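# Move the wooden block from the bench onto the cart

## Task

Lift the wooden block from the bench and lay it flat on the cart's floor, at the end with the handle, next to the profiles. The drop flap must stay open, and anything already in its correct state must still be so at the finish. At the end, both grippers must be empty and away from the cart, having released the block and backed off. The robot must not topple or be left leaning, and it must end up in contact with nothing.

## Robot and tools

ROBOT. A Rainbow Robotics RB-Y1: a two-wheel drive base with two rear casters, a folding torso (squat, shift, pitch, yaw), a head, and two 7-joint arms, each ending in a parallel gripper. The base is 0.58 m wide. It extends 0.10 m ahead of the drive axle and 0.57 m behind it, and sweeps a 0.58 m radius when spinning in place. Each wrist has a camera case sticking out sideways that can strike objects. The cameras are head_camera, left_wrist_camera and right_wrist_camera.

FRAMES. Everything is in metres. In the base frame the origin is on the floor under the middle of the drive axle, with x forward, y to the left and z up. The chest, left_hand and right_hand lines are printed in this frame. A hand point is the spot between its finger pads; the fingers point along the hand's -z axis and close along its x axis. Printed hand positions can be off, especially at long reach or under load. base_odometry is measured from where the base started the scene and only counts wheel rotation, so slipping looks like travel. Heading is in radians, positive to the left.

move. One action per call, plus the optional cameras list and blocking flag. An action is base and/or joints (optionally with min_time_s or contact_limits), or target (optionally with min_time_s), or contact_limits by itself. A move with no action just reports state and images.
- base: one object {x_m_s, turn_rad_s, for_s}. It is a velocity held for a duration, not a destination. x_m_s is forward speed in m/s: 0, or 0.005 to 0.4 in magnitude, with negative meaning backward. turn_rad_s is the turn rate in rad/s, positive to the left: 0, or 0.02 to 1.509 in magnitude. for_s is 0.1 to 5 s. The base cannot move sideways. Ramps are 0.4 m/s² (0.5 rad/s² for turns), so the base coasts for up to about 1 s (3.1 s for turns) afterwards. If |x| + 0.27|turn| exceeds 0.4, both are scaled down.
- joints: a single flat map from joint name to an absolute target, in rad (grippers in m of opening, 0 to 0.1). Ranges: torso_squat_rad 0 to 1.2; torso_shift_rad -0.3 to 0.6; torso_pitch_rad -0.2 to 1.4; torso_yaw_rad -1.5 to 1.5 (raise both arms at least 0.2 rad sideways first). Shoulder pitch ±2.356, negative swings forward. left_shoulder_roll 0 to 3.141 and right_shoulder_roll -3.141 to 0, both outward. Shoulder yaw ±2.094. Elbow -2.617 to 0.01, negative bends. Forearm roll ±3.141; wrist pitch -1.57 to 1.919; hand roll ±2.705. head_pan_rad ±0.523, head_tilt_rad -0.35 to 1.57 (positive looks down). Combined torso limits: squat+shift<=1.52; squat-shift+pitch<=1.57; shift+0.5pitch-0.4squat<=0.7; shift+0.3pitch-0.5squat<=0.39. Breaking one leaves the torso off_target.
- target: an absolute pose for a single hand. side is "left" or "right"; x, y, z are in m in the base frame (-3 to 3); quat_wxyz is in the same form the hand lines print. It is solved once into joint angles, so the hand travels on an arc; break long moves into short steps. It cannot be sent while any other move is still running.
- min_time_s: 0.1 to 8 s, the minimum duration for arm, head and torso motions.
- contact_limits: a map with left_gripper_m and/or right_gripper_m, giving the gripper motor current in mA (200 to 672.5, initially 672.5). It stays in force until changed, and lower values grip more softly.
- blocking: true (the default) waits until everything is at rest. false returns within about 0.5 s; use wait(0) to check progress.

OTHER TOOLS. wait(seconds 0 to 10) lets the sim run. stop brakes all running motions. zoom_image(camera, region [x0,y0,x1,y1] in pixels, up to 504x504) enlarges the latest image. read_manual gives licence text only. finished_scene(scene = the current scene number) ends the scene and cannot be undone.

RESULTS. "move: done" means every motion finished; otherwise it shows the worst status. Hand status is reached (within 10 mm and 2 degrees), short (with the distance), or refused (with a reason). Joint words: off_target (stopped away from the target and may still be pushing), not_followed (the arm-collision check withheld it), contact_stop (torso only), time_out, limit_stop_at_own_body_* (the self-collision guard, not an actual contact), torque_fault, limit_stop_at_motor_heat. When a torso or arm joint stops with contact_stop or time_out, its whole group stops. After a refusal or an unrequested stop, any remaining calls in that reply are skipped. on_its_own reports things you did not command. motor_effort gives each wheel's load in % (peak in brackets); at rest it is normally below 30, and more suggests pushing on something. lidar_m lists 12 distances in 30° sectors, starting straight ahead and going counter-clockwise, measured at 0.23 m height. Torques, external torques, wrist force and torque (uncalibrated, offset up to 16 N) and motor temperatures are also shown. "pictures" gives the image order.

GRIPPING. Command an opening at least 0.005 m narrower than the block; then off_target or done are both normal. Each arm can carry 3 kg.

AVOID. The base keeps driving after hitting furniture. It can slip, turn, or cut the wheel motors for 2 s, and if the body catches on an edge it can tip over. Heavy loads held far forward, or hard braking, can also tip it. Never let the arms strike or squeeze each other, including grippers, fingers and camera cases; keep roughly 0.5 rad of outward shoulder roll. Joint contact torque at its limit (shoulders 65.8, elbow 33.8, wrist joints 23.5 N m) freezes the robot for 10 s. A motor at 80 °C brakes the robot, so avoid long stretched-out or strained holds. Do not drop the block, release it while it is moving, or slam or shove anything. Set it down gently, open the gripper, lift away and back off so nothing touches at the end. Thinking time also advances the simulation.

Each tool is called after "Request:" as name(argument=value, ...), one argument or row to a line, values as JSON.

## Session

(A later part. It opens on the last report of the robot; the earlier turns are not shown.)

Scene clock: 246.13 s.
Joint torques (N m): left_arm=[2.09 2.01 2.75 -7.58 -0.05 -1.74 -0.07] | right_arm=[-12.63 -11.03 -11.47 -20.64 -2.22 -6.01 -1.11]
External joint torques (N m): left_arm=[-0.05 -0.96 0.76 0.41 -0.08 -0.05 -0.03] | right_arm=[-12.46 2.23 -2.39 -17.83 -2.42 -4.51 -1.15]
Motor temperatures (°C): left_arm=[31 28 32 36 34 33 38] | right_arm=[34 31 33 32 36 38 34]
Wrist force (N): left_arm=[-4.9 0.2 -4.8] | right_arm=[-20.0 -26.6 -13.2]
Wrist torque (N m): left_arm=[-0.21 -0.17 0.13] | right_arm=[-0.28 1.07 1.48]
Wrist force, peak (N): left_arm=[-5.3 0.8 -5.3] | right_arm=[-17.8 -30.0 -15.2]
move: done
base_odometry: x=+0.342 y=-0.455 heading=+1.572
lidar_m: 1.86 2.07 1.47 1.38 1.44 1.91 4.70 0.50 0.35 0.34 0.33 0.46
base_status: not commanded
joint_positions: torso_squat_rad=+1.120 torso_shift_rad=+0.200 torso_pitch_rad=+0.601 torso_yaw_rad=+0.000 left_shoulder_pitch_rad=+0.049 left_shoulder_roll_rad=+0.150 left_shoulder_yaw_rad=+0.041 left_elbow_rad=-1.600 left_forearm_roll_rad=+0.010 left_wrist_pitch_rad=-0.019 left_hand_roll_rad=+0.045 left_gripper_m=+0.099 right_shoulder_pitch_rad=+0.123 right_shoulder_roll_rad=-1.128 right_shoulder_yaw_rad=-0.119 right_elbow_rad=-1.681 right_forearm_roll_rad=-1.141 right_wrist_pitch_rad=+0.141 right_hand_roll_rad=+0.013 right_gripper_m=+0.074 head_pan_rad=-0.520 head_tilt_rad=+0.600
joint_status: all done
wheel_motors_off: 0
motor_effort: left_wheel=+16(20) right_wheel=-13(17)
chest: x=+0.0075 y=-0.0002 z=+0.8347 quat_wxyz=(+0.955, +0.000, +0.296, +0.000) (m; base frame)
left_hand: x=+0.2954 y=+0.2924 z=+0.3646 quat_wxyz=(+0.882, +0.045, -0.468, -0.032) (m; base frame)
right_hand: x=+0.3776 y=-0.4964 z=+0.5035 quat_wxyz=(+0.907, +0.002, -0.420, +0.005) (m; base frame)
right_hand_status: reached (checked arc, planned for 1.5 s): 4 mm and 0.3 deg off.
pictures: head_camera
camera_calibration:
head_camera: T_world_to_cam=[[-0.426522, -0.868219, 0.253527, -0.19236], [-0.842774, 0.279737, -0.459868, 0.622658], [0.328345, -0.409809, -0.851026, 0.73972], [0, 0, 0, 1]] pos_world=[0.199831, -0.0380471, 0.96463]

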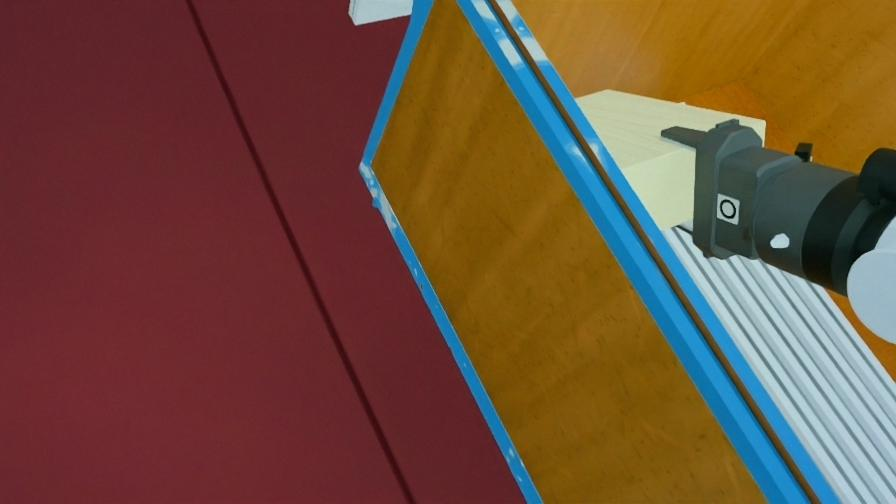

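Request:
move(
  target={"side":"right","x":0.38,"y":-0.508,"z":0.505,"quat_wxyz":[0.9063,0.0021,-0.4226,0.0045]},
  min_time_s=1.5,
  cameras=[],
)

Request:
move(
  target={"side":"right","x":0.38,"y":-0.509,"z":0.485,"quat_wxyz":[0.9063,0.0021,-0.4226,0.0045]},
  min_time_s=1.5,
  cameras=[],
)

Request:
move(
  target={"side":"right","x":0.38,"y":-0.509,"z":0.47,"quat_wxyz":[0.9063,0.0021,-0.4226,0.0045]},
  min_time_s=1.5,
  cameras=["head_camera"],
)

Scene clock: 252.63 s.
Joint torques (N m): left_arm=[1.62 2.1 2.99 -7.53 0.02 -1.79 -0.02] | right_arm=[-4.9 -18.16 -14.64 -4.12 -0.49 -6.35 0.05]
External joint torques (N m): left_arm=[-0.52 -0.87 1 0.47 -0.02 -0.1 0.03] | right_arm=[-4.39 -4.47 -5.69 -2.2 -0.68 -4.86 0.01]
Motor temperatures (°C): left_arm=[31 28 32 36 34 33 38] | right_arm=[34 31 33 33 36 38 34]
Wrist force (N): left_arm=[-4.5 0.8 -4.6] | right_arm=[-18.8 1.0 -14.3]
Wrist torque (N m): left_arm=[-0.26 -0.10 0.15] | right_arm=[-0.35 1.14 0.21]
Wrist force, peak (N): left_arm=[-5.5 0.8 -5.4] | right_arm=[-19.9 -27.6 -12.8]
move: done
base_odometry: x=+0.342 y=-0.455 heading=+1.572
lidar_m: 1.85 2.07 1.48 1.39 1.44 1.91 4.69 0.49 0.36 0.33 0.33 0.46
base_status: not commanded
joint_positions: torso_squat_rad=+1.120 torso_shift_rad=+0.200 torso_pitch_rad=+0.601 torso_yaw_rad=+0.000 left_shoulder_pitch_rad=+0.049 left_shoulder_roll_rad=+0.150 left_shoulder_yaw_rad=+0.041 left_elbow_rad=-1.600 left_forearm_roll_rad=+0.010 left_wrist_pitch_rad=-0.019 left_hand_roll_rad=+0.045 left_gripper_m=+0.099 right_shoulder_pitch_rad=+0.125 right_shoulder_roll_rad=-1.214 right_shoulder_yaw_rad=-0.052 right_elbow_rad=-1.638 right_forearm_roll_rad=-1.228 right_wrist_pitch_rad=+0.056 right_hand_roll_rad=+0.019 right_gripper_m=+0.074 head_pan_rad=-0.520 head_tilt_rad=+0.600
joint_status: all done
wheel_motors_off: 0
motor_effort: left_wheel=+17(18) right_wheel=-12(14)
chest: x=+0.0075 y=-0.0001 z=+0.8347 quat_wxyz=(+0.955, +0.000, +0.296, +0.000) (m; base frame)
left_hand: x=+0.2953 y=+0.2926 z=+0.3647 quat_wxyz=(+0.882, +0.045, -0.468, -0.032) (m; base frame)
right_hand: x=+0.3786 y=-0.5082 z=+0.5037 quat_wxyz=(+0.907, +0.000, -0.421, +0.003) (m; base frame)
right_hand_status: reached (checked arc, planned for 1.5 s): 2 mm and 0.4 deg off.
pictures: none
No camera images: "cameras" was empty.

Scene clock: 254.47 s.
Joint torques (N m): left_arm=[1.84 2.27 2.52 -7.38 0 -1.84 -0.05] | right_arm=[-8.4 -19.48 -14.13 -3.45 -0.68 -6.15 -0.01]
External joint torques (N m): left_arm=[-0.3 -0.71 0.53 0.61 -0.04 -0.15 0] | right_arm=[-7.56 -4.85 -5.6 -1.84 -0.86 -4.67 -0.05]
Motor temperatures (°C): left_arm=[31 28 32 36 34 33 38] | right_arm=[34 31 33 33 36 38 34]
Wrist force (N): left_arm=[-4.6 0.7 -5.0] | right_arm=[-18.0 1.4 -13.8]
Wrist torque (N m): left_arm=[-0.27 -0.09 0.15] | right_arm=[-0.38 1.17 0.24]
Wrist force, peak (N): left_arm=[-4.7 0.5 -5.8] | right_arm=[-19.1 1.8 -14.6]
move: done
base_odometry: x=+0.342 y=-0.455 heading=+1.572
lidar_m: 1.85 2.08 1.47 1.39 1.44 1.91 4.70 0.51 0.36 0.33 0.33 0.45
base_status: not commanded
joint_positions: torso_squat_rad=+1.120 torso_shift_rad=+0.200 torso_pitch_rad=+0.601 torso_yaw_rad=+0.000 left_shoulder_pitch_rad=+0.049 left_shoulder_roll_rad=+0.150 left_shoulder_yaw_rad=+0.041 left_elbow_rad=-1.600 left_forearm_roll_rad=+0.010 left_wrist_pitch_rad=-0.019 left_hand_roll_rad=+0.045 left_gripper_m=+0.099 right_shoulder_pitch_rad=+0.053 right_shoulder_roll_rad=-1.227 right_shoulder_yaw_rad=+0.067 right_elbow_rad=-1.564 right_forearm_roll_rad=-1.249 right_wrist_pitch_rad=-0.013 right_hand_roll_rad=+0.029 right_gripper_m=+0.074 head_pan_rad=-0.520 head_tilt_rad=+0.600
joint_status: all done
wheel_motors_off: 0
motor_effort: left_wheel=+17(18) right_wheel=-12(15)
chest: x=+0.0075 y=-0.0001 z=+0.8347 quat_wxyz=(+0.955, +0.000, +0.296, +0.000) (m; base frame)
left_hand: x=+0.2953 y=+0.2926 z=+0.3647 quat_wxyz=(+0.882, +0.045, -0.468, -0.032) (m; base frame)
right_hand: x=+0.3779 y=-0.5096 z=+0.4838 quat_wxyz=(+0.908, -0.002, -0.420, +0.002) (m; base frame)
right_hand_status: reached (checked arc, planned for 1.5 s): 2 mm and 0.6 deg off.
pictures: none
No camera images: "cameras" was empty.

Scene clock: 256.30 s.
Joint torques (N m): left_arm=[1.75 2.1 2.95 -7.59 0.07 -1.74 -0.16] | right_arm=[-8.61 -20.78 -13.39 -2.78 -0.67 -6.32 -0.77]
External joint torques (N m): left_arm=[-0.39 -0.88 0.96 0.41 0.03 -0.05 -0.11] | right_arm=[-7.41 -5.35 -5.27 -1.51 -0.84 -4.83 -0.8]
Motor temperatures (°C): left_arm=[31 28 32 36 34 33 38] | right_arm=[34 31 33 32 36 38 34]
Wrist force (N): left_arm=[-4.6 1.6 -5.0] | right_arm=[-18.3 1.1 -13.9]
Wrist torque (N m): left_arm=[-0.41 -0.14 0.09] | right_arm=[-0.34 1.16 0.23]
Wrist force, peak (N): left_arm=[-5.0 0.6 -5.5] | right_arm=[-19.2 1.4 -14.4]
move: done
base_odometry: x=+0.342 y=-0.455 heading=+1.572
lidar_m: 1.86 2.07 1.47 1.39 1.44 1.92 4.71 0.50 0.35 0.33 0.34 0.46
base_status: not commanded
joint_positions: torso_squat_rad=+1.120 torso_shift_rad=+0.200 torso_pitch_rad=+0.601 torso_yaw_rad=+0.000 left_shoulder_pitch_rad=+0.049 left_shoulder_roll_rad=+0.150 left_shoulder_yaw_rad=+0.041 left_elbow_rad=-1.600 left_forearm_roll_rad=+0.010 left_wrist_pitch_rad=-0.019 left_hand_roll_rad=+0.045 left_gripper_m=+0.099 right_shoulder_pitch_rad=-0.013 right_shoulder_roll_rad=-1.245 right_shoulder_yaw_rad=+0.180 right_elbow_rad=-1.504 right_forearm_roll_rad=-1.250 right_wrist_pitch_rad=-0.076 right_hand_roll_rad=+0.005 right_gripper_m=+0.074 head_pan_rad=-0.520 head_tilt_rad=+0.600
joint_status: all done
wheel_motors_off: 0
motor_effort: left_wheel=+18(18) right_wheel=-13(14)
chest: x=+0.0075 y=-0.0001 z=+0.8347 quat_wxyz=(+0.955, +0.000, +0.296, +0.000) (m; base frame)
left_hand: x=+0.2953 y=+0.2926 z=+0.3647 quat_wxyz=(+0.882, +0.045, -0.468, -0.032) (m; base frame)
right_hand: x=+0.3779 y=-0.5095 z=+0.4688 quat_wxyz=(+0.908, -0.002, -0.420, +0.002) (m; base frame)
right_hand_status: reached (checked arc, planned for 1.5 s): 2 mm and 0.6 deg off.
pictures: head_camera
camera_calibration:
head_camera: T_world_to_cam=[[-0.426234, -0.868414, 0.253342, -0.192162], [-0.842879, 0.27957, -0.459778, 0.622558], [0.328451, -0.409509, -0.85113, 0.739851], [0, 0, 0, 1]] pos_world=[0.199831, -0.0379486, 0.96463]

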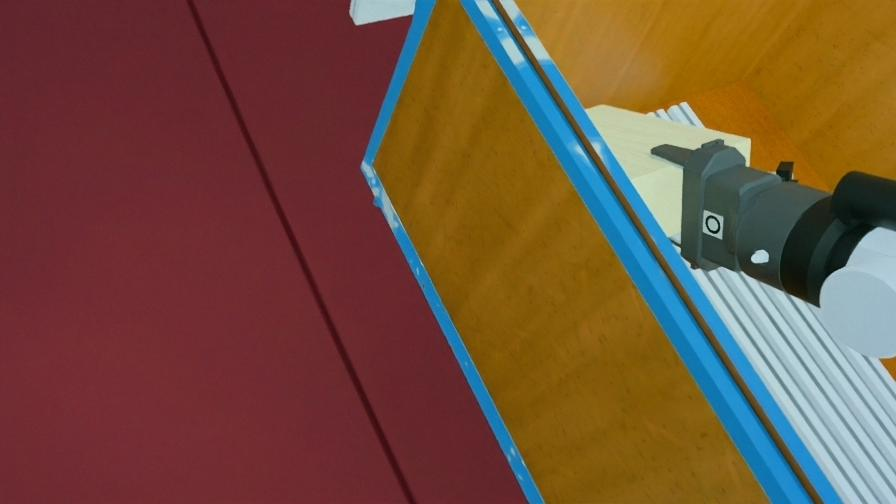

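Request:
move(
  target={"side":"right","x":0.38,"y":-0.507,"z":0.46,"quat_wxyz":[0.9063,0.0021,-0.4226,0.0045]},
  min_time_s=1.5,
  cameras=[],
)

Request:
move(
  target={"side":"right","x":0.38,"y":-0.507,"z":0.45,"quat_wxyz":[0.9063,0.0021,-0.4226,0.0045]},
  min_time_s=1.5,
  cameras=[],
)

Request:
move(
  target={"side":"right","x":0.38,"y":-0.507,"z":0.44,"quat_wxyz":[0.9063,0.0021,-0.4226,0.0045]},
  min_time_s=1.5,
  cameras=["head_camera"],
)

Scene clock: 262.10 s.
Joint torques (N m): left_arm=[1.66 2.06 3.01 -7.65 -0.1 -1.71 -0.1] | right_arm=[-9.04 -18.29 -13.11 -2.81 0.1 -6.31 -0.64]
External joint torques (N m): left_arm=[-0.48 -0.91 1.02 0.35 -0.13 -0.02 -0.05] | right_arm=[-7.69 -2.57 -5.16 -1.55 -0.07 -4.83 -0.68]
Motor temperatures (°C): left_arm=[31 28 32 36 34 33 38] | right_arm=[34 31 33 32 36 38 34]
Wrist force (N): left_arm=[-4.4 0.4 -5.2] | right_arm=[-18.3 1.7 -14.3]
Wrist torque (N m): left_arm=[-0.23 -0.13 0.16] | right_arm=[-0.39 1.16 0.23]
Wrist force, peak (N): left_arm=[-5.2 0.6 -5.9] | right_arm=[-18.9 1.5 -14.5]
move: done
base_odometry: x=+0.342 y=-0.455 heading=+1.572
lidar_m: 1.87 2.08 1.48 1.39 1.44 1.91 4.71 0.50 0.36 0.33 0.34 0.47
base_status: not commanded
joint_positions: torso_squat_rad=+1.120 torso_shift_rad=+0.200 torso_pitch_rad=+0.601 torso_yaw_rad=+0.000 left_shoulder_pitch_rad=+0.049 left_shoulder_roll_rad=+0.150 left_shoulder_yaw_rad=+0.041 left_elbow_rad=-1.600 left_forearm_roll_rad=+0.010 left_wrist_pitch_rad=-0.019 left_hand_roll_rad=+0.045 left_gripper_m=+0.099 right_shoulder_pitch_rad=-0.050 right_shoulder_roll_rad=-1.232 right_shoulder_yaw_rad=+0.225 right_elbow_rad=-1.475 right_forearm_roll_rad=-1.236 right_wrist_pitch_rad=-0.093 right_hand_roll_rad=-0.002 right_gripper_m=+0.074 head_pan_rad=-0.520 head_tilt_rad=+0.600
joint_status: all done
wheel_motors_off: 0
motor_effort: left_wheel=+17(18) right_wheel=-11(15)
chest: x=+0.0075 y=-0.0001 z=+0.8347 quat_wxyz=(+0.955, +0.000, +0.296, +0.000) (m; base frame)
left_hand: x=+0.2953 y=+0.2926 z=+0.3647 quat_wxyz=(+0.882, +0.045, -0.468, -0.032) (m; base frame)
right_hand: x=+0.3779 y=-0.5067 z=+0.4592 quat_wxyz=(+0.908, -0.001, -0.420, +0.003) (m; base frame)
right_hand_status: reached (checked arc, planned for 1.5 s): 2 mm and 0.5 deg off.
pictures: none
No camera images: "cameras" was empty.

Scene clock: 263.93 s.
Joint torques (N m): left_arm=[1.55 2.41 2.8 -7.55 -0.06 -1.68 -0.16] | right_arm=[-5.94 -17.2 -5.6 -2.47 1.5 -1.17 0.94]
External joint torques (N m): left_arm=[-0.57 -0.55 0.82 0.45 -0.1 0.01 -0.12] | right_arm=[-4.24 -0.83 2.04 -1.56 1.35 0.32 0.9]
Motor temperatures (°C): left_arm=[31 28 32 36 34 33 38] | right_arm=[34 31 33 32 36 38 34]
Wrist force (N): left_arm=[-4.5 1.0 -4.9] | right_arm=[-5.7 -4.4 4.8]
Wrist torque (N m): left_arm=[-0.33 -0.09 0.14] | right_arm=[0.64 -0.78 -1.22]
Wrist force, peak (N): left_arm=[-5.2 0.5 -5.4] | right_arm=[-18.8 1.2 -14.6]
move: done
base_odometry: x=+0.342 y=-0.455 heading=+1.572
lidar_m: 1.87 2.08 1.47 1.39 1.43 1.91 4.70 0.50 0.36 0.33 0.34 0.45
base_status: not commanded
joint_positions: torso_squat_rad=+1.120 torso_shift_rad=+0.200 torso_pitch_rad=+0.600 torso_yaw_rad=+0.000 left_shoulder_pitch_rad=+0.049 left_shoulder_roll_rad=+0.150 left_shoulder_yaw_rad=+0.041 left_elbow_rad=-1.600 left_forearm_roll_rad=+0.010 left_wrist_pitch_rad=-0.019 left_hand_roll_rad=+0.045 left_gripper_m=+0.099 right_shoulder_pitch_rad=-0.107 right_shoulder_roll_rad=-1.244 right_shoulder_yaw_rad=+0.315 right_elbow_rad=-1.423 right_forearm_roll_rad=-1.213 right_wrist_pitch_rad=-0.145 right_hand_roll_rad=-0.052 right_gripper_m=+0.074 head_pan_rad=-0.520 head_tilt_rad=+0.600
joint_status: all done
wheel_motors_off: 0
motor_effort: left_wheel=+17(18) right_wheel=-11(14)
chest: x=+0.0072 y=+0.0000 z=+0.8348 quat_wxyz=(+0.955, +0.000, +0.295, +0.000) (m; base frame)
left_hand: x=+0.2955 y=+0.2925 z=+0.3649 quat_wxyz=(+0.882, +0.045, -0.469, -0.032) (m; base frame)
right_hand: x=+0.3794 y=-0.5077 z=+0.4508 quat_wxyz=(+0.906, +0.000, -0.422, +0.003) (m; base frame)
right_hand_status: reached (checked arc, planned for 1.5 s): 1 mm and 0.3 deg off.
pictures: none
No camera images: "cameras" was empty.

Scene clock: 265.77 s.
Joint torques (N m): left_arm=[1.74 2.37 2.72 -7.75 -0.03 -1.76 -0.05] | right_arm=[-0.06 -7.74 4.13 -2.57 2.09 5.17 0.81]
External joint torques (N m): left_arm=[-0.36 -0.59 0.74 0.26 -0.06 -0.07 -0.01] | right_arm=[1.97 9.18 11.53 -1.9 1.97 6.65 0.77]
Motor temperatures (°C): left_arm=[31 28 32 36 34 33 38] | right_arm=[34 31 32 32 36 38 34]
Wrist force (N): left_arm=[-4.8 1.0 -5.2] | right_arm=[9.1 -9.2 20.4]
Wrist torque (N m): left_arm=[-0.28 -0.18 0.18] | right_arm=[-0.23 -3.73 -1.18]
Wrist force, peak (N): left_arm=[-4.6 1.4 -5.4] | right_arm=[10.5 -10.5 29.9]
move: done
base_odometry: x=+0.342 y=-0.455 heading=+1.572
lidar_m: 1.87 2.08 1.47 1.38 1.43 1.92 4.70 0.50 0.36 0.33 0.33 0.44
base_status: not commanded
joint_positions: torso_squat_rad=+1.120 torso_shift_rad=+0.200 torso_pitch_rad=+0.599 torso_yaw_rad=-0.001 left_shoulder_pitch_rad=+0.049 left_shoulder_roll_rad=+0.150 left_shoulder_yaw_rad=+0.041 left_elbow_rad=-1.600 left_forearm_roll_rad=+0.010 left_wrist_pitch_rad=-0.019 left_hand_roll_rad=+0.045 left_gripper_m=+0.099 right_shoulder_pitch_rad=-0.163 right_shoulder_roll_rad=-1.243 right_shoulder_yaw_rad=+0.389 right_elbow_rad=-1.371 right_forearm_roll_rad=-1.182 right_wrist_pitch_rad=-0.182 right_hand_roll_rad=-0.098 right_gripper_m=+0.074 head_pan_rad=-0.520 head_tilt_rad=+0.600
joint_status: all done
wheel_motors_off: 0
motor_effort: left_wheel=+18(19) right_wheel=-10(13)
chest: x=+0.0069 y=+0.0002 z=+0.8349 quat_wxyz=(+0.955, +0.000, +0.295, +0.000) (m; base frame)
left_hand: x=+0.2956 y=+0.2924 z=+0.3651 quat_wxyz=(+0.882, +0.045, -0.469, -0.031) (m; base frame)
right_hand: x=+0.3817 y=-0.5083 z=+0.4428 quat_wxyz=(+0.905, -0.001, -0.425, +0.004) (m; base frame)
right_hand_status: reached (checked arc, planned for 1.5 s): 4 mm and 0.4 deg off.
pictures: head_camera
camera_calibration:
head_camera: T_world_to_cam=[[-0.426963, -0.867992, 0.253559, -0.192352], [-0.841986, 0.279343, -0.461549, 0.623565], [0.329791, -0.410557, -0.850106, 0.739489], [0, 0, 0, 1]] pos_world=[0.199029, -0.0375461, 0.965223]

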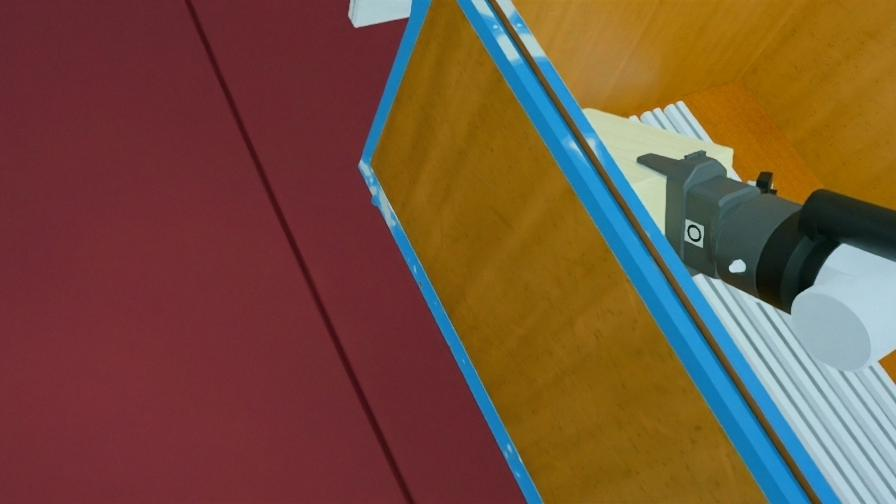

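Request:
move(
  target={"side":"right","x":0.38,"y":-0.509,"z":0.45,"quat_wxyz":[0.9063,0.0021,-0.4226,0.0045]},
  min_time_s=1,
  cameras=[],
)

Request:
move(
  joints={"right_gripper_m":0.078},
  cameras=[],
)

Request:
move(
  joints={"right_gripper_m":0.085},
  cameras=["head_camera","right_wrist_camera"],
)

Scene clock: 277.67 s.
Joint torques (N m): left_arm=[1.7 1.98 2.75 -7.55 -0.02 -1.75 -0.17] | right_arm=[-0.69 -20.23 -9.8 -2.7 0.49 -2.22 0.23]
External joint torques (N m): left_arm=[-0.43 -0.99 0.76 0.45 -0.06 -0.06 -0.13] | right_arm=[1.24 -3.45 -2.35 -2.11 0.37 -0.75 0.19]
Motor temperatures (°C): left_arm=[31 28 32 36 34 33 38] | right_arm=[34 31 32 32 36 38 34]
Wrist force (N): left_arm=[-4.0 0.3 -4.8] | right_arm=[-9.6 -1.0 -12.6]
Wrist torque (N m): left_arm=[-0.25 -0.07 0.11] | right_arm=[-0.71 -0.52 -0.52]
Wrist force, peak (N): left_arm=[-5.4 0.5 -5.3] | right_arm=[9.7 -9.4 21.7]
move: done
base_odometry: x=+0.342 y=-0.455 heading=+1.572
lidar_m: 1.86 2.07 1.47 1.40 1.43 1.92 4.70 0.50 0.36 0.34 0.34 0.46
base_status: not commanded
joint_positions: torso_squat_rad=+1.120 torso_shift_rad=+0.200 torso_pitch_rad=+0.600 torso_yaw_rad=+0.000 left_shoulder_pitch_rad=+0.049 left_shoulder_roll_rad=+0.150 left_shoulder_yaw_rad=+0.041 left_elbow_rad=-1.600 left_forearm_roll_rad=+0.010 left_wrist_pitch_rad=-0.019 left_hand_roll_rad=+0.045 left_gripper_m=+0.099 right_shoulder_pitch_rad=-0.138 right_shoulder_roll_rad=-1.268 right_shoulder_yaw_rad=+0.376 right_elbow_rad=-1.400 right_forearm_roll_rad=-1.194 right_wrist_pitch_rad=-0.179 right_hand_roll_rad=-0.106 right_gripper_m=+0.074 head_pan_rad=-0.520 head_tilt_rad=+0.600
joint_status: all done
wheel_motors_off: 0
motor_effort: left_wheel=+18(19) right_wheel=-15(15)
chest: x=+0.0073 y=+0.0000 z=+0.8348 quat_wxyz=(+0.955, +0.000, +0.296, +0.000) (m; base frame)
left_hand: x=+0.2954 y=+0.2926 z=+0.3648 quat_wxyz=(+0.882, +0.045, -0.468, -0.031) (m; base frame)
right_hand: x=+0.3802 y=-0.5084 z=+0.4481 quat_wxyz=(+0.907, +0.003, -0.422, +0.005) (m; base frame)
right_hand_status: reached (checked arc, planned for 1.0 s): 2 mm and 0.2 deg off.
pictures: none
No camera images: "cameras" was empty.

Scene clock: 278.13 s.
Joint torques (N m): left_arm=[1.83 2.39 2.84 -7.62 -0.02 -1.83 -0.05] | right_arm=[-2.28 -19.72 -9.78 -2.12 0.43 -2.43 0.32]
External joint torques (N m): left_arm=[-0.3 -0.58 0.86 0.37 -0.06 -0.14 -0.01] | right_arm=[-0.37 -2.94 -2.33 -1.53 0.3 -0.95 0.28]
Motor temperatures (°C): left_arm=[31 28 32 36 34 33 38] | right_arm=[34 31 32 32 36 38 34]
Wrist force (N): left_arm=[-4.8 0.1 -4.1] | right_arm=[-9.4 -0.1 -4.7]
Wrist torque (N m): left_arm=[-0.22 -0.15 0.20] | right_arm=[-0.12 -0.25 -0.12]
Wrist force, peak (N): left_arm=[-4.5 0.9 -5.6] | right_arm=[-9.5 -1.3 -11.6]
move: done
base_odometry: x=+0.342 y=-0.455 heading=+1.572
lidar_m: 1.86 2.07 1.47 1.39 1.43 1.91 4.72 0.49 0.36 0.34 0.33 0.46
base_status: not commanded
joint_positions: torso_squat_rad=+1.120 torso_shift_rad=+0.200 torso_pitch_rad=+0.600 torso_yaw_rad=+0.000 left_shoulder_pitch_rad=+0.049 left_shoulder_roll_rad=+0.150 left_shoulder_yaw_rad=+0.041 left_elbow_rad=-1.600 left_forearm_roll_rad=+0.010 left_wrist_pitch_rad=-0.019 left_hand_roll_rad=+0.045 left_gripper_m=+0.099 right_shoulder_pitch_rad=-0.138 right_shoulder_roll_rad=-1.268 right_shoulder_yaw_rad=+0.376 right_elbow_rad=-1.400 right_forearm_roll_rad=-1.194 right_wrist_pitch_rad=-0.178 right_hand_roll_rad=-0.106 right_gripper_m=+0.078 head_pan_rad=-0.520 head_tilt_rad=+0.600
joint_status: all done
wheel_motors_off: 0
motor_effort: left_wheel=+19(19) right_wheel=-14(16)
chest: x=+0.0073 y=+0.0000 z=+0.8348 quat_wxyz=(+0.955, +0.000, +0.296, +0.000) (m; base frame)
left_hand: x=+0.2954 y=+0.2926 z=+0.3648 quat_wxyz=(+0.882, +0.045, -0.468, -0.031) (m; base frame)
right_hand: x=+0.3800 y=-0.5084 z=+0.4480 quat_wxyz=(+0.907, +0.003, -0.422, +0.005) (m; base frame)
pictures: none
No camera images: "cameras" was empty.

Scene clock: 278.67 s.
Joint torques (N m): left_arm=[1.63 2.25 2.87 -7.62 -0.05 -1.81 -0.1] | right_arm=[-2.22 -19.64 -10.18 -1.91 0.35 -2.43 0.24]
External joint torques (N m): left_arm=[-0.49 -0.72 0.89 0.38 -0.09 -0.12 -0.05] | right_arm=[-0.29 -2.86 -2.73 -1.32 0.23 -0.96 0.21]
Motor temperatures (°C): left_arm=[31 28 32 36 34 33 38] | right_arm=[34 31 32 32 36 38 34]
Wrist force (N): left_arm=[-4.3 0.6 -5.2] | right_arm=[-9.3 0.1 -5.3]
Wrist torque (N m): left_arm=[-0.24 -0.07 0.16] | right_arm=[-0.12 -0.29 -0.11]
Wrist force, peak (N): left_arm=[-5.4 1.0 -4.8] | right_arm=[-9.7 -0.4 -6.2]
move: done
base_odometry: x=+0.342 y=-0.455 heading=+1.572
lidar_m: 1.86 2.08 1.47 1.39 1.44 1.91 4.72 0.50 0.36 0.33 0.33 0.47
base_status: not commanded
joint_positions: torso_squat_rad=+1.120 torso_shift_rad=+0.200 torso_pitch_rad=+0.600 torso_yaw_rad=+0.000 left_shoulder_pitch_rad=+0.049 left_shoulder_roll_rad=+0.150 left_shoulder_yaw_rad=+0.041 left_elbow_rad=-1.600 left_forearm_roll_rad=+0.010 left_wrist_pitch_rad=-0.019 left_hand_roll_rad=+0.045 left_gripper_m=+0.099 right_shoulder_pitch_rad=-0.138 right_shoulder_roll_rad=-1.268 right_shoulder_yaw_rad=+0.376 right_elbow_rad=-1.400 right_forearm_roll_rad=-1.194 right_wrist_pitch_rad=-0.178 right_hand_roll_rad=-0.106 right_gripper_m=+0.085 head_pan_rad=-0.520 head_tilt_rad=+0.600
joint_status: all done
wheel_motors_off: 0
motor_effort: left_wheel=+19(19) right_wheel=-14(16)
chest: x=+0.0073 y=+0.0000 z=+0.8348 quat_wxyz=(+0.955, +0.000, +0.296, +0.000) (m; base frame)
left_hand: x=+0.2954 y=+0.2926 z=+0.3648 quat_wxyz=(+0.882, +0.045, -0.468, -0.031) (m; base frame)
right_hand: x=+0.3800 y=-0.5084 z=+0.4480 quat_wxyz=(+0.907, +0.003, -0.422, +0.005) (m; base frame)
pictures: head_camera, right_wrist_camera
camera_calibration:
head_camera: T_world_to_cam=[[-0.426362, -0.868334, 0.253401, -0.192152], [-0.842624, 0.279396, -0.460351, 0.622919], [0.328939, -0.409798, -0.850803, 0.739743], [0, 0, 0, 1]] pos_world=[0.19963, -0.0377483, 0.964828]
right_wrist_camera: T_world_to_cam=[[-0.623434, -0.0343598, -0.78112, 0.568163], [-0.421575, 0.856146, 0.298811, 0.488714], [0.658486, 0.51559, -0.548236, 0.329775], [0, 0, 0, 1]] pos_world=[0.34309, -0.568918, 0.478565]

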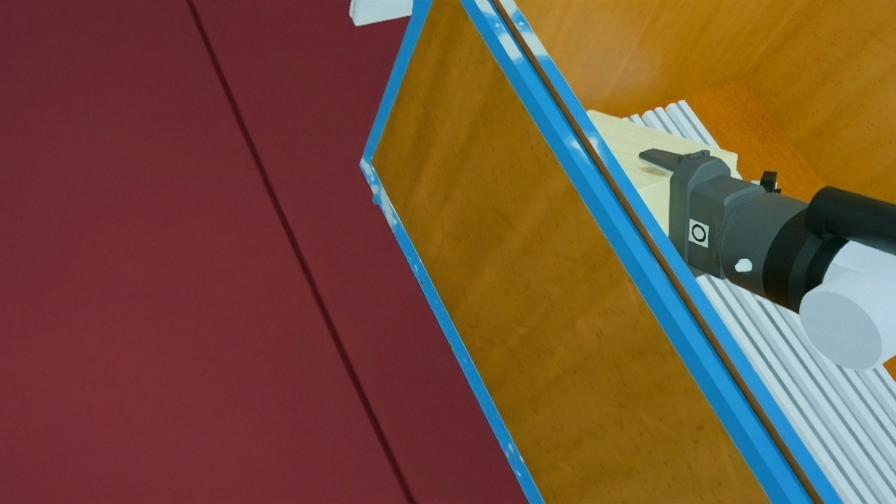

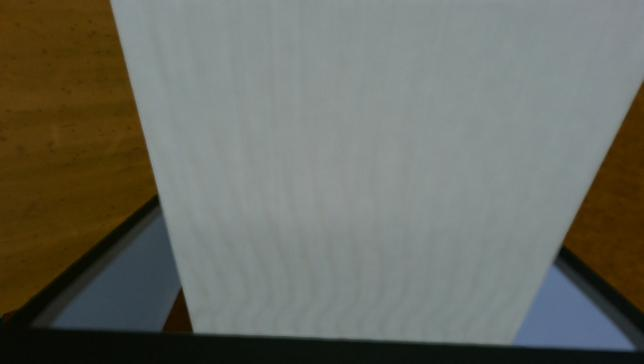

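Request:
move(
  joints={"right_gripper_m":0.1},
  cameras=[],
)

Request:
move(
  target={"side":"right","x":0.355,"y":-0.509,"z":0.440,"quat_wxyz":[0.9063,0.0021,-0.4226,0.0045]},
  min_time_s=2,
  cameras=["head_camera","right_wrist_camera"],
)

Request:
move(
  target={"side":"right","x":0.330,"y":-0.509,"z":0.410,"quat_wxyz":[0.9063,0.0021,-0.4226,0.0045]},
  min_time_s=2,
  cameras=["head_camera","right_wrist_camera"],
)

Scene clock: 283.20 s.
Joint torques (N m): left_arm=[1.71 2.18 2.86 -7.5 0.11 -1.84 -0.09] | right_arm=[-2.26 -19.74 -10.11 -1.93 0.28 -2.42 0.2]
External joint torques (N m): left_arm=[-0.42 -0.79 0.87 0.49 0.07 -0.15 -0.05] | right_arm=[-0.33 -2.96 -2.66 -1.34 0.16 -0.94 0.16]
Motor temperatures (°C): left_arm=[31 28 32 36 34 33 38] | right_arm=[34 31 32 31 36 38 34]
Wrist force (N): left_arm=[-4.4 0.6 -4.4] | right_arm=[-9.3 0.9 -5.3]
Wrist torque (N m): left_arm=[-0.28 -0.08 0.18] | right_arm=[-0.13 -0.30 -0.14]
Wrist force, peak (N): left_arm=[-4.9 0.8 -5.9] | right_arm=[-10.3 0.6 -5.7]
move: done
base_odometry: x=+0.342 y=-0.455 heading=+1.572
lidar_m: 1.86 2.09 1.48 1.39 1.43 1.91 4.72 0.49 0.35 0.33 0.33 0.47
base_status: not commanded
joint_positions: torso_squat_rad=+1.120 torso_shift_rad=+0.200 torso_pitch_rad=+0.600 torso_yaw_rad=+0.000 left_shoulder_pitch_rad=+0.049 left_shoulder_roll_rad=+0.150 left_shoulder_yaw_rad=+0.041 left_elbow_rad=-1.600 left_forearm_roll_rad=+0.010 left_wrist_pitch_rad=-0.019 left_hand_roll_rad=+0.045 left_gripper_m=+0.099 right_shoulder_pitch_rad=-0.138 right_shoulder_roll_rad=-1.268 right_shoulder_yaw_rad=+0.376 right_elbow_rad=-1.400 right_forearm_roll_rad=-1.194 right_wrist_pitch_rad=-0.178 right_hand_roll_rad=-0.106 right_gripper_m=+0.099 head_pan_rad=-0.520 head_tilt_rad=+0.600
joint_status: all done
wheel_motors_off: 0
motor_effort: left_wheel=+19(19) right_wheel=-14(16)
chest: x=+0.0073 y=+0.0000 z=+0.8348 quat_wxyz=(+0.955, +0.000, +0.296, +0.000) (m; base frame)
left_hand: x=+0.2954 y=+0.2926 z=+0.3648 quat_wxyz=(+0.882, +0.045, -0.468, -0.031) (m; base frame)
right_hand: x=+0.3800 y=-0.5084 z=+0.4480 quat_wxyz=(+0.907, +0.003, -0.422, +0.005) (m; base frame)
pictures: none
No camera images: "cameras" was empty.

Scene clock: 285.53 s.
Joint torques (N m): left_arm=[1.63 2.36 2.77 -7.67 0.05 -1.72 -0.04] | right_arm=[-1.19 -16.09 -11.19 -2.77 0.27 -3.03 0.19]
External joint torques (N m): left_arm=[-0.49 -0.61 0.79 0.33 0.02 -0.03 0] | right_arm=[-0.44 -0.03 -4.14 -2.21 0.16 -1.55 0.15]
Motor temperatures (°C): left_arm=[31 28 32 36 34 33 38] | right_arm=[34 31 32 31 36 38 34]
Wrist force (N): left_arm=[-4.5 0.7 -5.4] | right_arm=[-9.8 -1.8 -5.9]
Wrist torque (N m): left_arm=[-0.25 -0.14 0.13] | right_arm=[-0.06 -0.17 -0.02]
Wrist force, peak (N): left_arm=[-4.8 0.1 -5.8] | right_arm=[-10.3 1.5 -6.4]
move: done
base_odometry: x=+0.342 y=-0.455 heading=+1.572
lidar_m: 1.86 2.06 1.46 1.39 1.43 1.91 4.72 0.50 0.35 0.34 0.33 0.45
base_status: not commanded
joint_positions: torso_squat_rad=+1.120 torso_shift_rad=+0.200 torso_pitch_rad=+0.600 torso_yaw_rad=+0.000 left_shoulder_pitch_rad=+0.049 left_shoulder_roll_rad=+0.150 left_shoulder_yaw_rad=+0.041 left_elbow_rad=-1.600 left_forearm_roll_rad=+0.010 left_wrist_pitch_rad=-0.019 left_hand_roll_rad=+0.045 left_gripper_m=+0.099 right_shoulder_pitch_rad=-0.071 right_shoulder_roll_rad=-1.250 right_shoulder_yaw_rad=+0.372 right_elbow_rad=-1.412 right_forearm_roll_rad=-1.189 right_wrist_pitch_rad=-0.235 right_hand_roll_rad=-0.087 right_gripper_m=+0.099 head_pan_rad=-0.520 head_tilt_rad=+0.600
joint_status: all done
wheel_motors_off: 0
motor_effort: left_wheel=+19(20) right_wheel=-14(16)
chest: x=+0.0073 y=+0.0000 z=+0.8348 quat_wxyz=(+0.955, +0.000, +0.296, +0.000) (m; base frame)
left_hand: x=+0.2954 y=+0.2926 z=+0.3648 quat_wxyz=(+0.882, +0.045, -0.468, -0.031) (m; base frame)
right_hand: x=+0.3544 y=-0.5092 z=+0.4395 quat_wxyz=(+0.907, +0.002, -0.422, +0.004) (m; base frame)
right_hand_status: reached (checked arc, planned for 2.0 s): 1 mm and 0.1 deg off.
pictures: head_camera, right_wrist_camera
camera_calibration:
head_camera: T_world_to_cam=[[-0.426362, -0.868334, 0.253401, -0.192152], [-0.842624, 0.279396, -0.460351, 0.622919], [0.328939, -0.409798, -0.850803, 0.739743], [0, 0, 0, 1]] pos_world=[0.19963, -0.0377483, 0.964828]
right_wrist_camera: T_world_to_cam=[[-0.62314, -0.0351791, -0.781318, 0.545157], [-0.420748, 0.857193, 0.296972, 0.482153], [0.659293, 0.513793, -0.548953, 0.3414], [0, 0, 0, 1]] pos_world=[0.317491, -0.569529, 0.470168]

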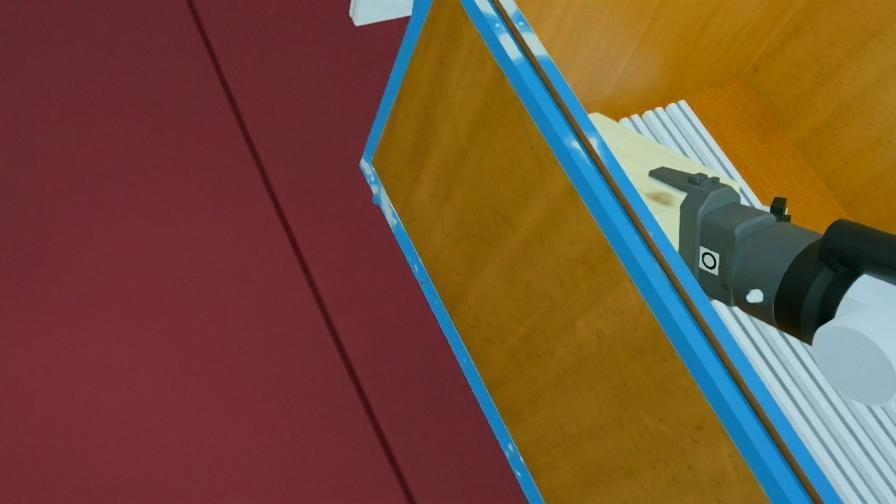

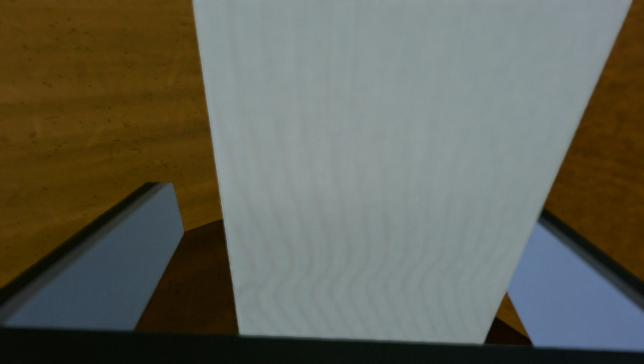

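Scene clock: 287.87 s.
Joint torques (N m): left_arm=[1.58 2.24 2.94 -7.46 -0.04 -1.86 -0.12] | right_arm=[-6.86 -15.99 -7.56 -2.1 0.26 -3.91 -0.31]
External joint torques (N m): left_arm=[-0.54 -0.73 0.96 0.54 -0.08 -0.17 -0.08] | right_arm=[-6.94 0.14 -1.34 -1.79 0.21 -2.44 -0.35]
Motor temperatures (°C): left_arm=[31 28 32 36 34 33 38] | right_arm=[34 31 32 31 36 38 34]
Wrist force (N): left_arm=[-4.4 1.0 -4.4] | right_arm=[-12.7 -1.3 -2.2]
Wrist torque (N m): left_arm=[-0.30 -0.09 0.14] | right_arm=[-0.23 0.08 0.00]
Wrist force, peak (N): left_arm=[-5.3 0.5 -5.6] | right_arm=[-11.6 0.2 -6.7]
move: done
base_odometry: x=+0.342 y=-0.455 heading=+1.572
lidar_m: 1.86 2.09 1.47 1.39 1.43 1.91 4.71 0.49 0.35 0.33 0.34 0.45
base_status: not commanded
joint_positions: torso_squat_rad=+1.120 torso_shift_rad=+0.200 torso_pitch_rad=+0.600 torso_yaw_rad=+0.000 left_shoulder_pitch_rad=+0.049 left_shoulder_roll_rad=+0.150 left_shoulder_yaw_rad=+0.041 left_elbow_rad=-1.600 left_forearm_roll_rad=+0.010 left_wrist_pitch_rad=-0.019 left_hand_roll_rad=+0.045 left_gripper_m=+0.099 right_shoulder_pitch_rad=-0.105 right_shoulder_roll_rad=-1.189 right_shoulder_yaw_rad=+0.467 right_elbow_rad=-1.314 right_forearm_roll_rad=-1.118 right_wrist_pitch_rad=-0.325 right_hand_roll_rad=-0.129 right_gripper_m=+0.099 head_pan_rad=-0.520 head_tilt_rad=+0.600
joint_status: all done
wheel_motors_off: 0
motor_effort: left_wheel=+19(20) right_wheel=-13(16)
chest: x=+0.0073 y=+0.0000 z=+0.8348 quat_wxyz=(+0.955, +0.000, +0.296, +0.000) (m; base frame)
left_hand: x=+0.2954 y=+0.2926 z=+0.3648 quat_wxyz=(+0.882, +0.045, -0.468, -0.031) (m; base frame)
right_hand: x=+0.3287 y=-0.5093 z=+0.4098 quat_wxyz=(+0.907, -0.001, -0.421, +0.004) (m; base frame)
right_hand_status: reached (checked arc, planned for 2.0 s): 1 mm and 0.4 deg off.
pictures: head_camera, right_wrist_camera
camera_calibration:
head_camera: T_world_to_cam=[[-0.42639, -0.868298, 0.253476, -0.192217], [-0.842615, 0.279384, -0.460375, 0.62294], [0.328926, -0.409882, -0.850767, 0.739708], [0, 0, 0, 1]] pos_world=[0.19963, -0.037748, 0.964828]
right_wrist_camera: T_world_to_cam=[[-0.625358, -0.0364635, -0.779486, 0.50515], [-0.416721, 0.860149, 0.294086, 0.481613], [0.659751, 0.508737, -0.553096, 0.341076], [0, 0, 0, 1]] pos_world=[0.291573, -0.569358, 0.440769]

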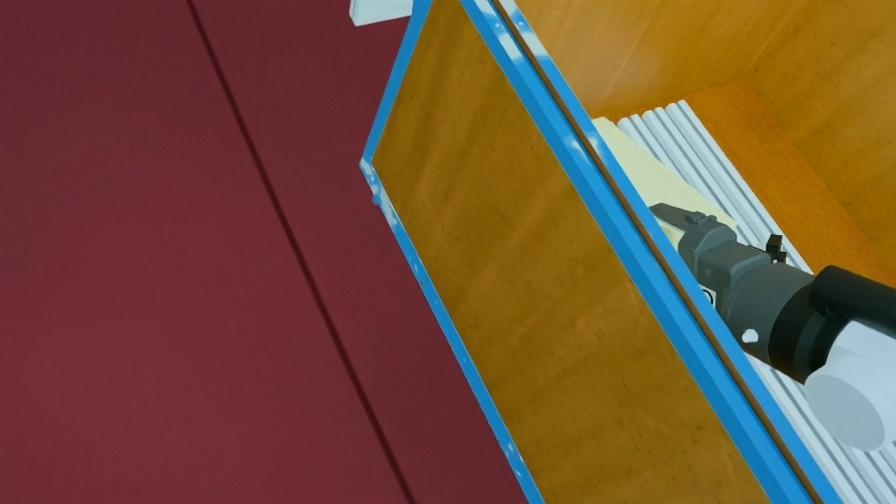

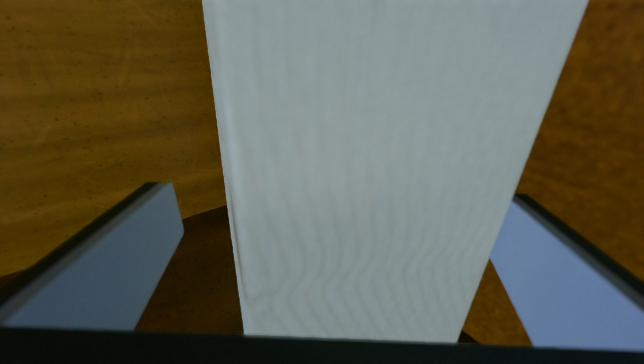

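Request:
move(
  target={"side":"right","x":0.312,"y":-0.509,"z":0.380,"quat_wxyz":[0.9063,0.0021,-0.4226,0.0045]},
  min_time_s=2,
  cameras=["right_wrist_camera"],
)

Request:
move(
  target={"side":"right","x":0.303,"y":-0.509,"z":0.366,"quat_wxyz":[0.9063,0.0021,-0.4226,0.0045]},
  min_time_s=2,
  cameras=["head_camera","right_wrist_camera"],
)

Scene clock: 291.80 s.
Joint torques (N m): left_arm=[1.97 2.26 2.86 -7.62 0.01 -1.84 -0.04] | right_arm=[-1.02 -15.13 -3.95 1.21 0.14 -1.66 -0.27]
External joint torques (N m): left_arm=[-0.16 -0.71 0.87 0.38 -0.03 -0.15 0.01] | right_arm=[-1.44 1.27 1.46 1.09 0.17 -0.21 -0.31]
Motor temperatures (°C): left_arm=[31 28 32 36 34 33 38] | right_arm=[34 31 32 31 36 38 34]
Wrist force (N): left_arm=[-4.4 0.6 -5.5] | right_arm=[-4.4 1.2 -2.5]
Wrist torque (N m): left_arm=[-0.25 -0.12 0.16] | right_arm=[-0.13 -0.13 -0.13]
Wrist force, peak (N): left_arm=[-4.8 0.4 -5.6] | right_arm=[-12.5 -4.5 -0.8]
move: done
base_odometry: x=+0.342 y=-0.455 heading=+1.572
lidar_m: 1.87 2.09 1.48 1.38 1.44 1.90 4.71 0.50 0.36 0.34 0.33 0.45
base_status: not commanded
joint_positions: torso_squat_rad=+1.120 torso_shift_rad=+0.200 torso_pitch_rad=+0.600 torso_yaw_rad=+0.000 left_shoulder_pitch_rad=+0.049 left_shoulder_roll_rad=+0.150 left_shoulder_yaw_rad=+0.041 left_elbow_rad=-1.600 left_forearm_roll_rad=+0.010 left_wrist_pitch_rad=-0.019 left_hand_roll_rad=+0.045 left_gripper_m=+0.099 right_shoulder_pitch_rad=-0.176 right_shoulder_roll_rad=-1.120 right_shoulder_yaw_rad=+0.572 right_elbow_rad=-1.170 right_forearm_roll_rad=-1.029 right_wrist_pitch_rad=-0.412 right_hand_roll_rad=-0.205 right_gripper_m=+0.099 head_pan_rad=-0.520 head_tilt_rad=+0.600
joint_status: all done
wheel_motors_off: 0
motor_effort: left_wheel=+20(20) right_wheel=-16(17)
chest: x=+0.0073 y=+0.0000 z=+0.8348 quat_wxyz=(+0.955, +0.000, +0.296, +0.000) (m; base frame)
left_hand: x=+0.2954 y=+0.2926 z=+0.3648 quat_wxyz=(+0.882, +0.045, -0.468, -0.031) (m; base frame)
right_hand: x=+0.3120 y=-0.5088 z=+0.3807 quat_wxyz=(+0.907, -0.001, -0.421, +0.004) (m; base frame)
right_hand_status: reached (checked arc, planned for 2.0 s): 1 mm and 0.4 deg off.
pictures: right_wrist_camera
camera_calibration:
right_wrist_camera: T_world_to_cam=[[-0.624321, -0.0371857, -0.780282, 0.471618], [-0.416934, 0.860558, 0.292586, 0.483656], [0.660598, 0.507994, -0.552768, 0.335019], [0, 0, 0, 1]] pos_world=[0.27478, -0.568864, 0.411672]

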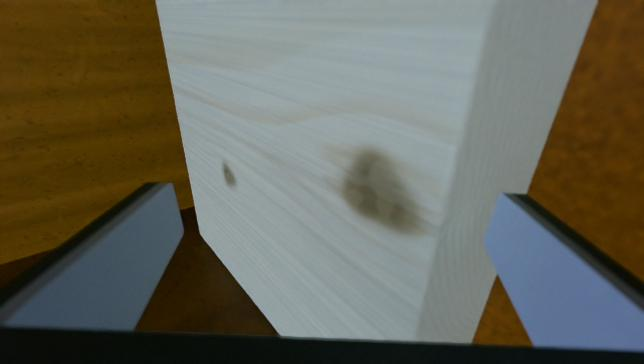

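Scene clock: 294.13 s.
Joint torques (N m): left_arm=[1.79 2.06 2.92 -7.71 -0.02 -1.79 -0.02] | right_arm=[-1.08 -15.02 -3.45 1.66 0.03 -1.7 -0.22]
External joint torques (N m): left_arm=[-0.34 -0.91 0.94 0.29 -0.05 -0.1 0.02] | right_arm=[-1.63 1.53 1.47 1.15 0.12 -0.27 -0.26]
Motor temperatures (°C): left_arm=[31 28 32 36 34 33 38] | right_arm=[34 31 32 31 36 37 34]
Wrist force (N): left_arm=[-4.1 1.0 -5.1] | right_arm=[-4.7 0.8 -2.6]
Wrist torque (N m): left_arm=[-0.30 -0.04 0.16] | right_arm=[-0.10 -0.15 -0.11]
Wrist force, peak (N): left_arm=[-5.1 0.7 -5.7] | right_arm=[-5.1 1.6 -2.4]
move: done
base_odometry: x=+0.342 y=-0.455 heading=+1.572
lidar_m: 1.86 2.07 1.47 1.39 1.43 1.91 4.71 0.50 0.36 0.33 0.33 0.46
base_status: not commanded
joint_positions: torso_squat_rad=+1.120 torso_shift_rad=+0.200 torso_pitch_rad=+0.600 torso_yaw_rad=+0.000 left_shoulder_pitch_rad=+0.049 left_shoulder_roll_rad=+0.150 left_shoulder_yaw_rad=+0.041 left_elbow_rad=-1.600 left_forearm_roll_rad=+0.010 left_wrist_pitch_rad=-0.019 left_hand_roll_rad=+0.045 left_gripper_m=+0.099 right_shoulder_pitch_rad=-0.219 right_shoulder_roll_rad=-1.082 right_shoulder_yaw_rad=+0.636 right_elbow_rad=-1.074 right_forearm_roll_rad=-0.977 right_wrist_pitch_rad=-0.473 right_hand_roll_rad=-0.266 right_gripper_m=+0.099 head_pan_rad=-0.520 head_tilt_rad=+0.600
joint_status: all done
wheel_motors_off: 0
motor_effort: left_wheel=+20(21) right_wheel=-16(18)
chest: x=+0.0073 y=+0.0000 z=+0.8348 quat_wxyz=(+0.955, +0.000, +0.296, +0.000) (m; base frame)
left_hand: x=+0.2954 y=+0.2926 z=+0.3648 quat_wxyz=(+0.882, +0.045, -0.468, -0.031) (m; base frame)
right_hand: x=+0.3029 y=-0.5091 z=+0.3662 quat_wxyz=(+0.906, +0.001, -0.422, +0.004) (m; base frame)
right_hand_status: reached (checked arc, planned for 2.0 s): 0 mm and 0.1 deg off.
pictures: head_camera, right_wrist_camera
camera_calibration:
head_camera: T_world_to_cam=[[-0.42639, -0.868298, 0.253476, -0.192217], [-0.842615, 0.279384, -0.460375, 0.62294], [0.328926, -0.409882, -0.850767, 0.739708], [0, 0, 0, 1]] pos_world=[0.19963, -0.037748, 0.964828]
right_wrist_camera: T_world_to_cam=[[-0.622506, -0.0356772, -0.781802, 0.455482], [-0.420261, 0.857947, 0.295478, 0.48294], [0.660203, 0.512497, -0.549071, 0.334149], [0, 0, 0, 1]] pos_world=[0.265895, -0.569337, 0.39687]

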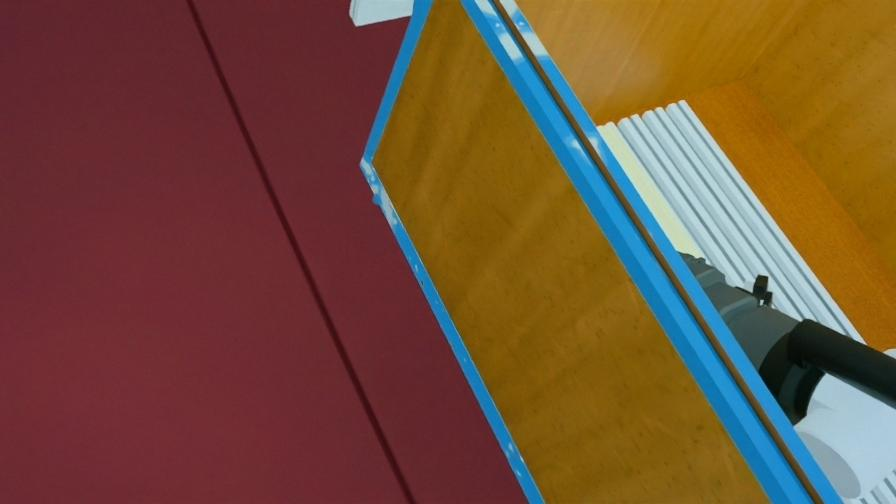

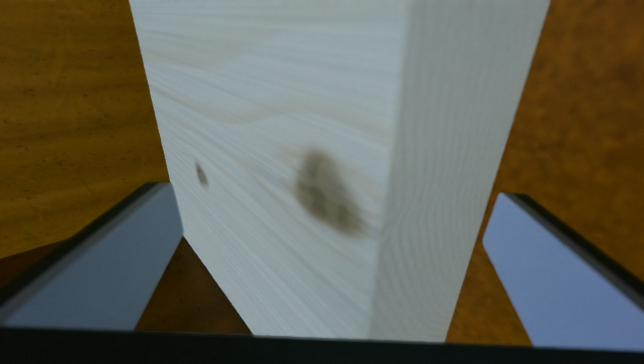

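Request:
move(
  target={"side":"right","x":0.22,"y":-0.515,"z":0.48,"quat_wxyz":[0.9063,0.0021,-0.4226,0.0045]},
  min_time_s=2,
  cameras=[],
)

Request:
move(
  joints={"torso_squat_rad":0.5},
  cameras=["head_camera","right_wrist_camera"],
)

Request:
zoom_image(
  camera="head_camera",
  region=[400, 100, 800, 504],
)

Scene clock: 298.27 s.
Joint torques (N m): left_arm=[1.86 1.98 2.87 -7.59 0.02 -1.75 -0.18] | right_arm=[5.9 -10.83 -5.28 0.51 -0.16 -1.58 0.21]
External joint torques (N m): left_arm=[-0.26 -0.99 0.89 0.41 -0.01 -0.06 -0.13] | right_arm=[1.84 -0.55 -1.94 -0.22 -0.23 -0.09 0.17]
Motor temperatures (°C): left_arm=[31 28 32 36 34 33 38] | right_arm=[34 31 32 31 36 37 34]
Wrist force (N): left_arm=[-4.4 0.4 -4.1] | right_arm=[-4.4 0.8 -2.3]
Wrist torque (N m): left_arm=[-0.26 -0.11 0.17] | right_arm=[-0.12 -0.13 -0.07]
Wrist force, peak (N): left_arm=[-5.3 1.2 -5.2] | right_arm=[-5.1 0.9 -2.7]
move: done
base_odometry: x=+0.342 y=-0.455 heading=+1.572
lidar_m: 1.86 2.08 1.46 1.38 1.44 1.92 4.71 0.50 0.36 0.34 0.33 0.44
base_status: not commanded
joint_positions: torso_squat_rad=+1.120 torso_shift_rad=+0.200 torso_pitch_rad=+0.600 torso_yaw_rad=+0.000 left_shoulder_pitch_rad=+0.049 left_shoulder_roll_rad=+0.150 left_shoulder_yaw_rad=+0.041 left_elbow_rad=-1.600 left_forearm_roll_rad=+0.010 left_wrist_pitch_rad=-0.019 left_hand_roll_rad=+0.045 left_gripper_m=+0.099 right_shoulder_pitch_rad=+0.422 right_shoulder_roll_rad=-1.459 right_shoulder_yaw_rad=+0.417 right_elbow_rad=-1.667 right_forearm_roll_rad=-1.395 right_wrist_pitch_rad=-0.698 right_hand_roll_rad=+0.027 right_gripper_m=+0.099 head_pan_rad=-0.520 head_tilt_rad=+0.600
joint_status: all done
wheel_motors_off: 0
motor_effort: left_wheel=+20(20) right_wheel=-16(17)
chest: x=+0.0073 y=+0.0000 z=+0.8348 quat_wxyz=(+0.955, +0.000, +0.296, +0.000) (m; base frame)
left_hand: x=+0.2954 y=+0.2926 z=+0.3648 quat_wxyz=(+0.882, +0.045, -0.468, -0.031) (m; base frame)
right_hand: x=+0.2199 y=-0.5148 z=+0.4798 quat_wxyz=(+0.906, +0.004, -0.423, +0.005) (m; base frame)
right_hand_status: reached (checked arc, planned for 2.0 s): 0 mm and 0.2 deg off.
pictures: none
No camera images: "cameras" was empty.

Scene clock: 301.13 s.
Joint torques (N m): left_arm=[1.82 2.12 2.81 -7.74 -0.04 -1.82 -0.11] | right_arm=[5.68 -10.63 -4.83 0.91 -0.26 -1.51 0.16]
External joint torques (N m): left_arm=[-0.31 -0.85 0.82 0.25 -0.07 -0.13 -0.07] | right_arm=[1.62 -0.35 -1.49 0.18 -0.33 -0.01 0.12]
Motor temperatures (°C): left_arm=[31 28 32 36 34 33 38] | right_arm=[34 31 32 31 36 37 34]
Wrist force (N): left_arm=[-4.0 0.8 -5.4] | right_arm=[-4.6 1.2 -2.7]
Wrist torque (N m): left_arm=[-0.28 -0.06 0.08] | right_arm=[-0.16 -0.16 -0.12]
Wrist force, peak (N): left_arm=[-4.7 1.4 -5.6] | right_arm=[-5.2 1.4 -2.9]
move: done
base_odometry: x=+0.342 y=-0.455 heading=+1.572
lidar_m: 1.85 2.09 1.46 1.39 1.43 1.90 4.72 0.50 0.36 0.33 0.34 0.46
base_status: not commanded
joint_positions: torso_squat_rad=+0.500 torso_shift_rad=+0.200 torso_pitch_rad=+0.600 torso_yaw_rad=+0.000 left_shoulder_pitch_rad=+0.049 left_shoulder_roll_rad=+0.150 left_shoulder_yaw_rad=+0.041 left_elbow_rad=-1.600 left_forearm_roll_rad=+0.010 left_wrist_pitch_rad=-0.019 left_hand_roll_rad=+0.045 left_gripper_m=+0.099 right_shoulder_pitch_rad=+0.422 right_shoulder_roll_rad=-1.459 right_shoulder_yaw_rad=+0.417 right_elbow_rad=-1.667 right_forearm_roll_rad=-1.395 right_wrist_pitch_rad=-0.698 right_hand_roll_rad=+0.027 right_gripper_m=+0.099 head_pan_rad=-0.520 head_tilt_rad=+0.600
joint_status: all done
wheel_motors_off: 0
motor_effort: left_wheel=+20(22) right_wheel=-15(18)
chest: x=+0.0688 y=+0.0000 z=+1.1379 quat_wxyz=(+0.955, +0.000, +0.296, +0.000) (m; base frame)
left_hand: x=+0.3568 y=+0.2926 z=+0.6679 quat_wxyz=(+0.882, +0.045, -0.468, -0.031) (m; base frame)
right_hand: x=+0.2813 y=-0.5148 z=+0.7829 quat_wxyz=(+0.906, +0.004, -0.423, +0.005) (m; base frame)
pictures: head_camera, right_wrist_camera
camera_calibration:
head_camera: T_world_to_cam=[[-0.42637, -0.868305, 0.253487, -0.242884], [-0.842625, 0.279363, -0.460369, 0.814211], [0.328926, -0.409882, -0.850767, 0.97738], [0, 0, 0, 1]] pos_world=[0.26103, -0.0377481, 1.26793]
right_wrist_camera: T_world_to_cam=[[-0.621483, -0.0342039, -0.78268, 0.768802], [-0.423535, 0.855135, 0.298936, 0.352494], [0.659072, 0.517276, -0.545939, 0.580493], [0, 0, 0, 1]] pos_world=[0.244504, -0.575409, 0.813267]

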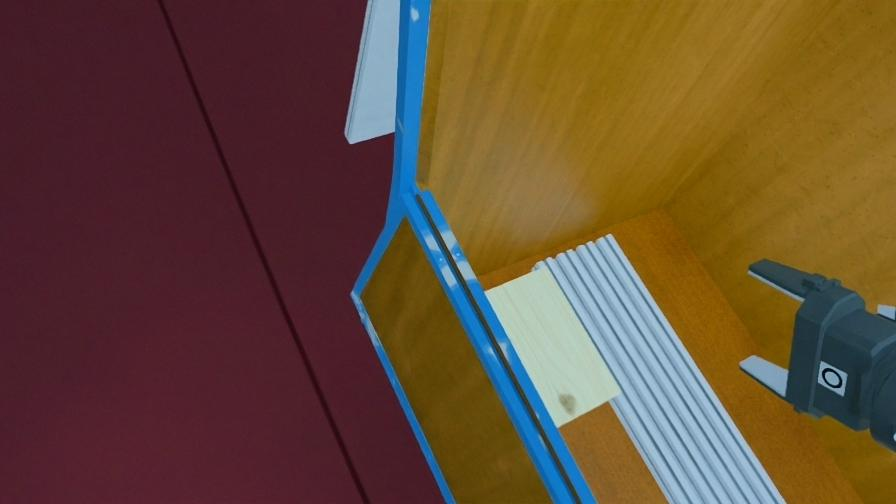

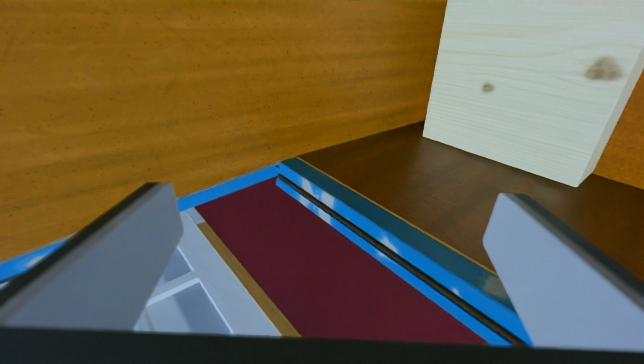

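Scaled by 1.248 from the camera's 896x504 image, which has a finer 1280x720 frame.

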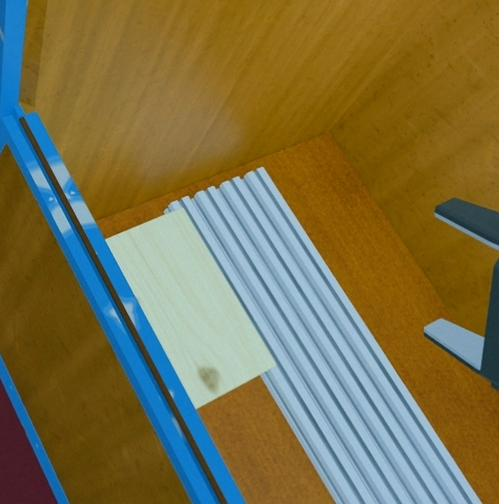

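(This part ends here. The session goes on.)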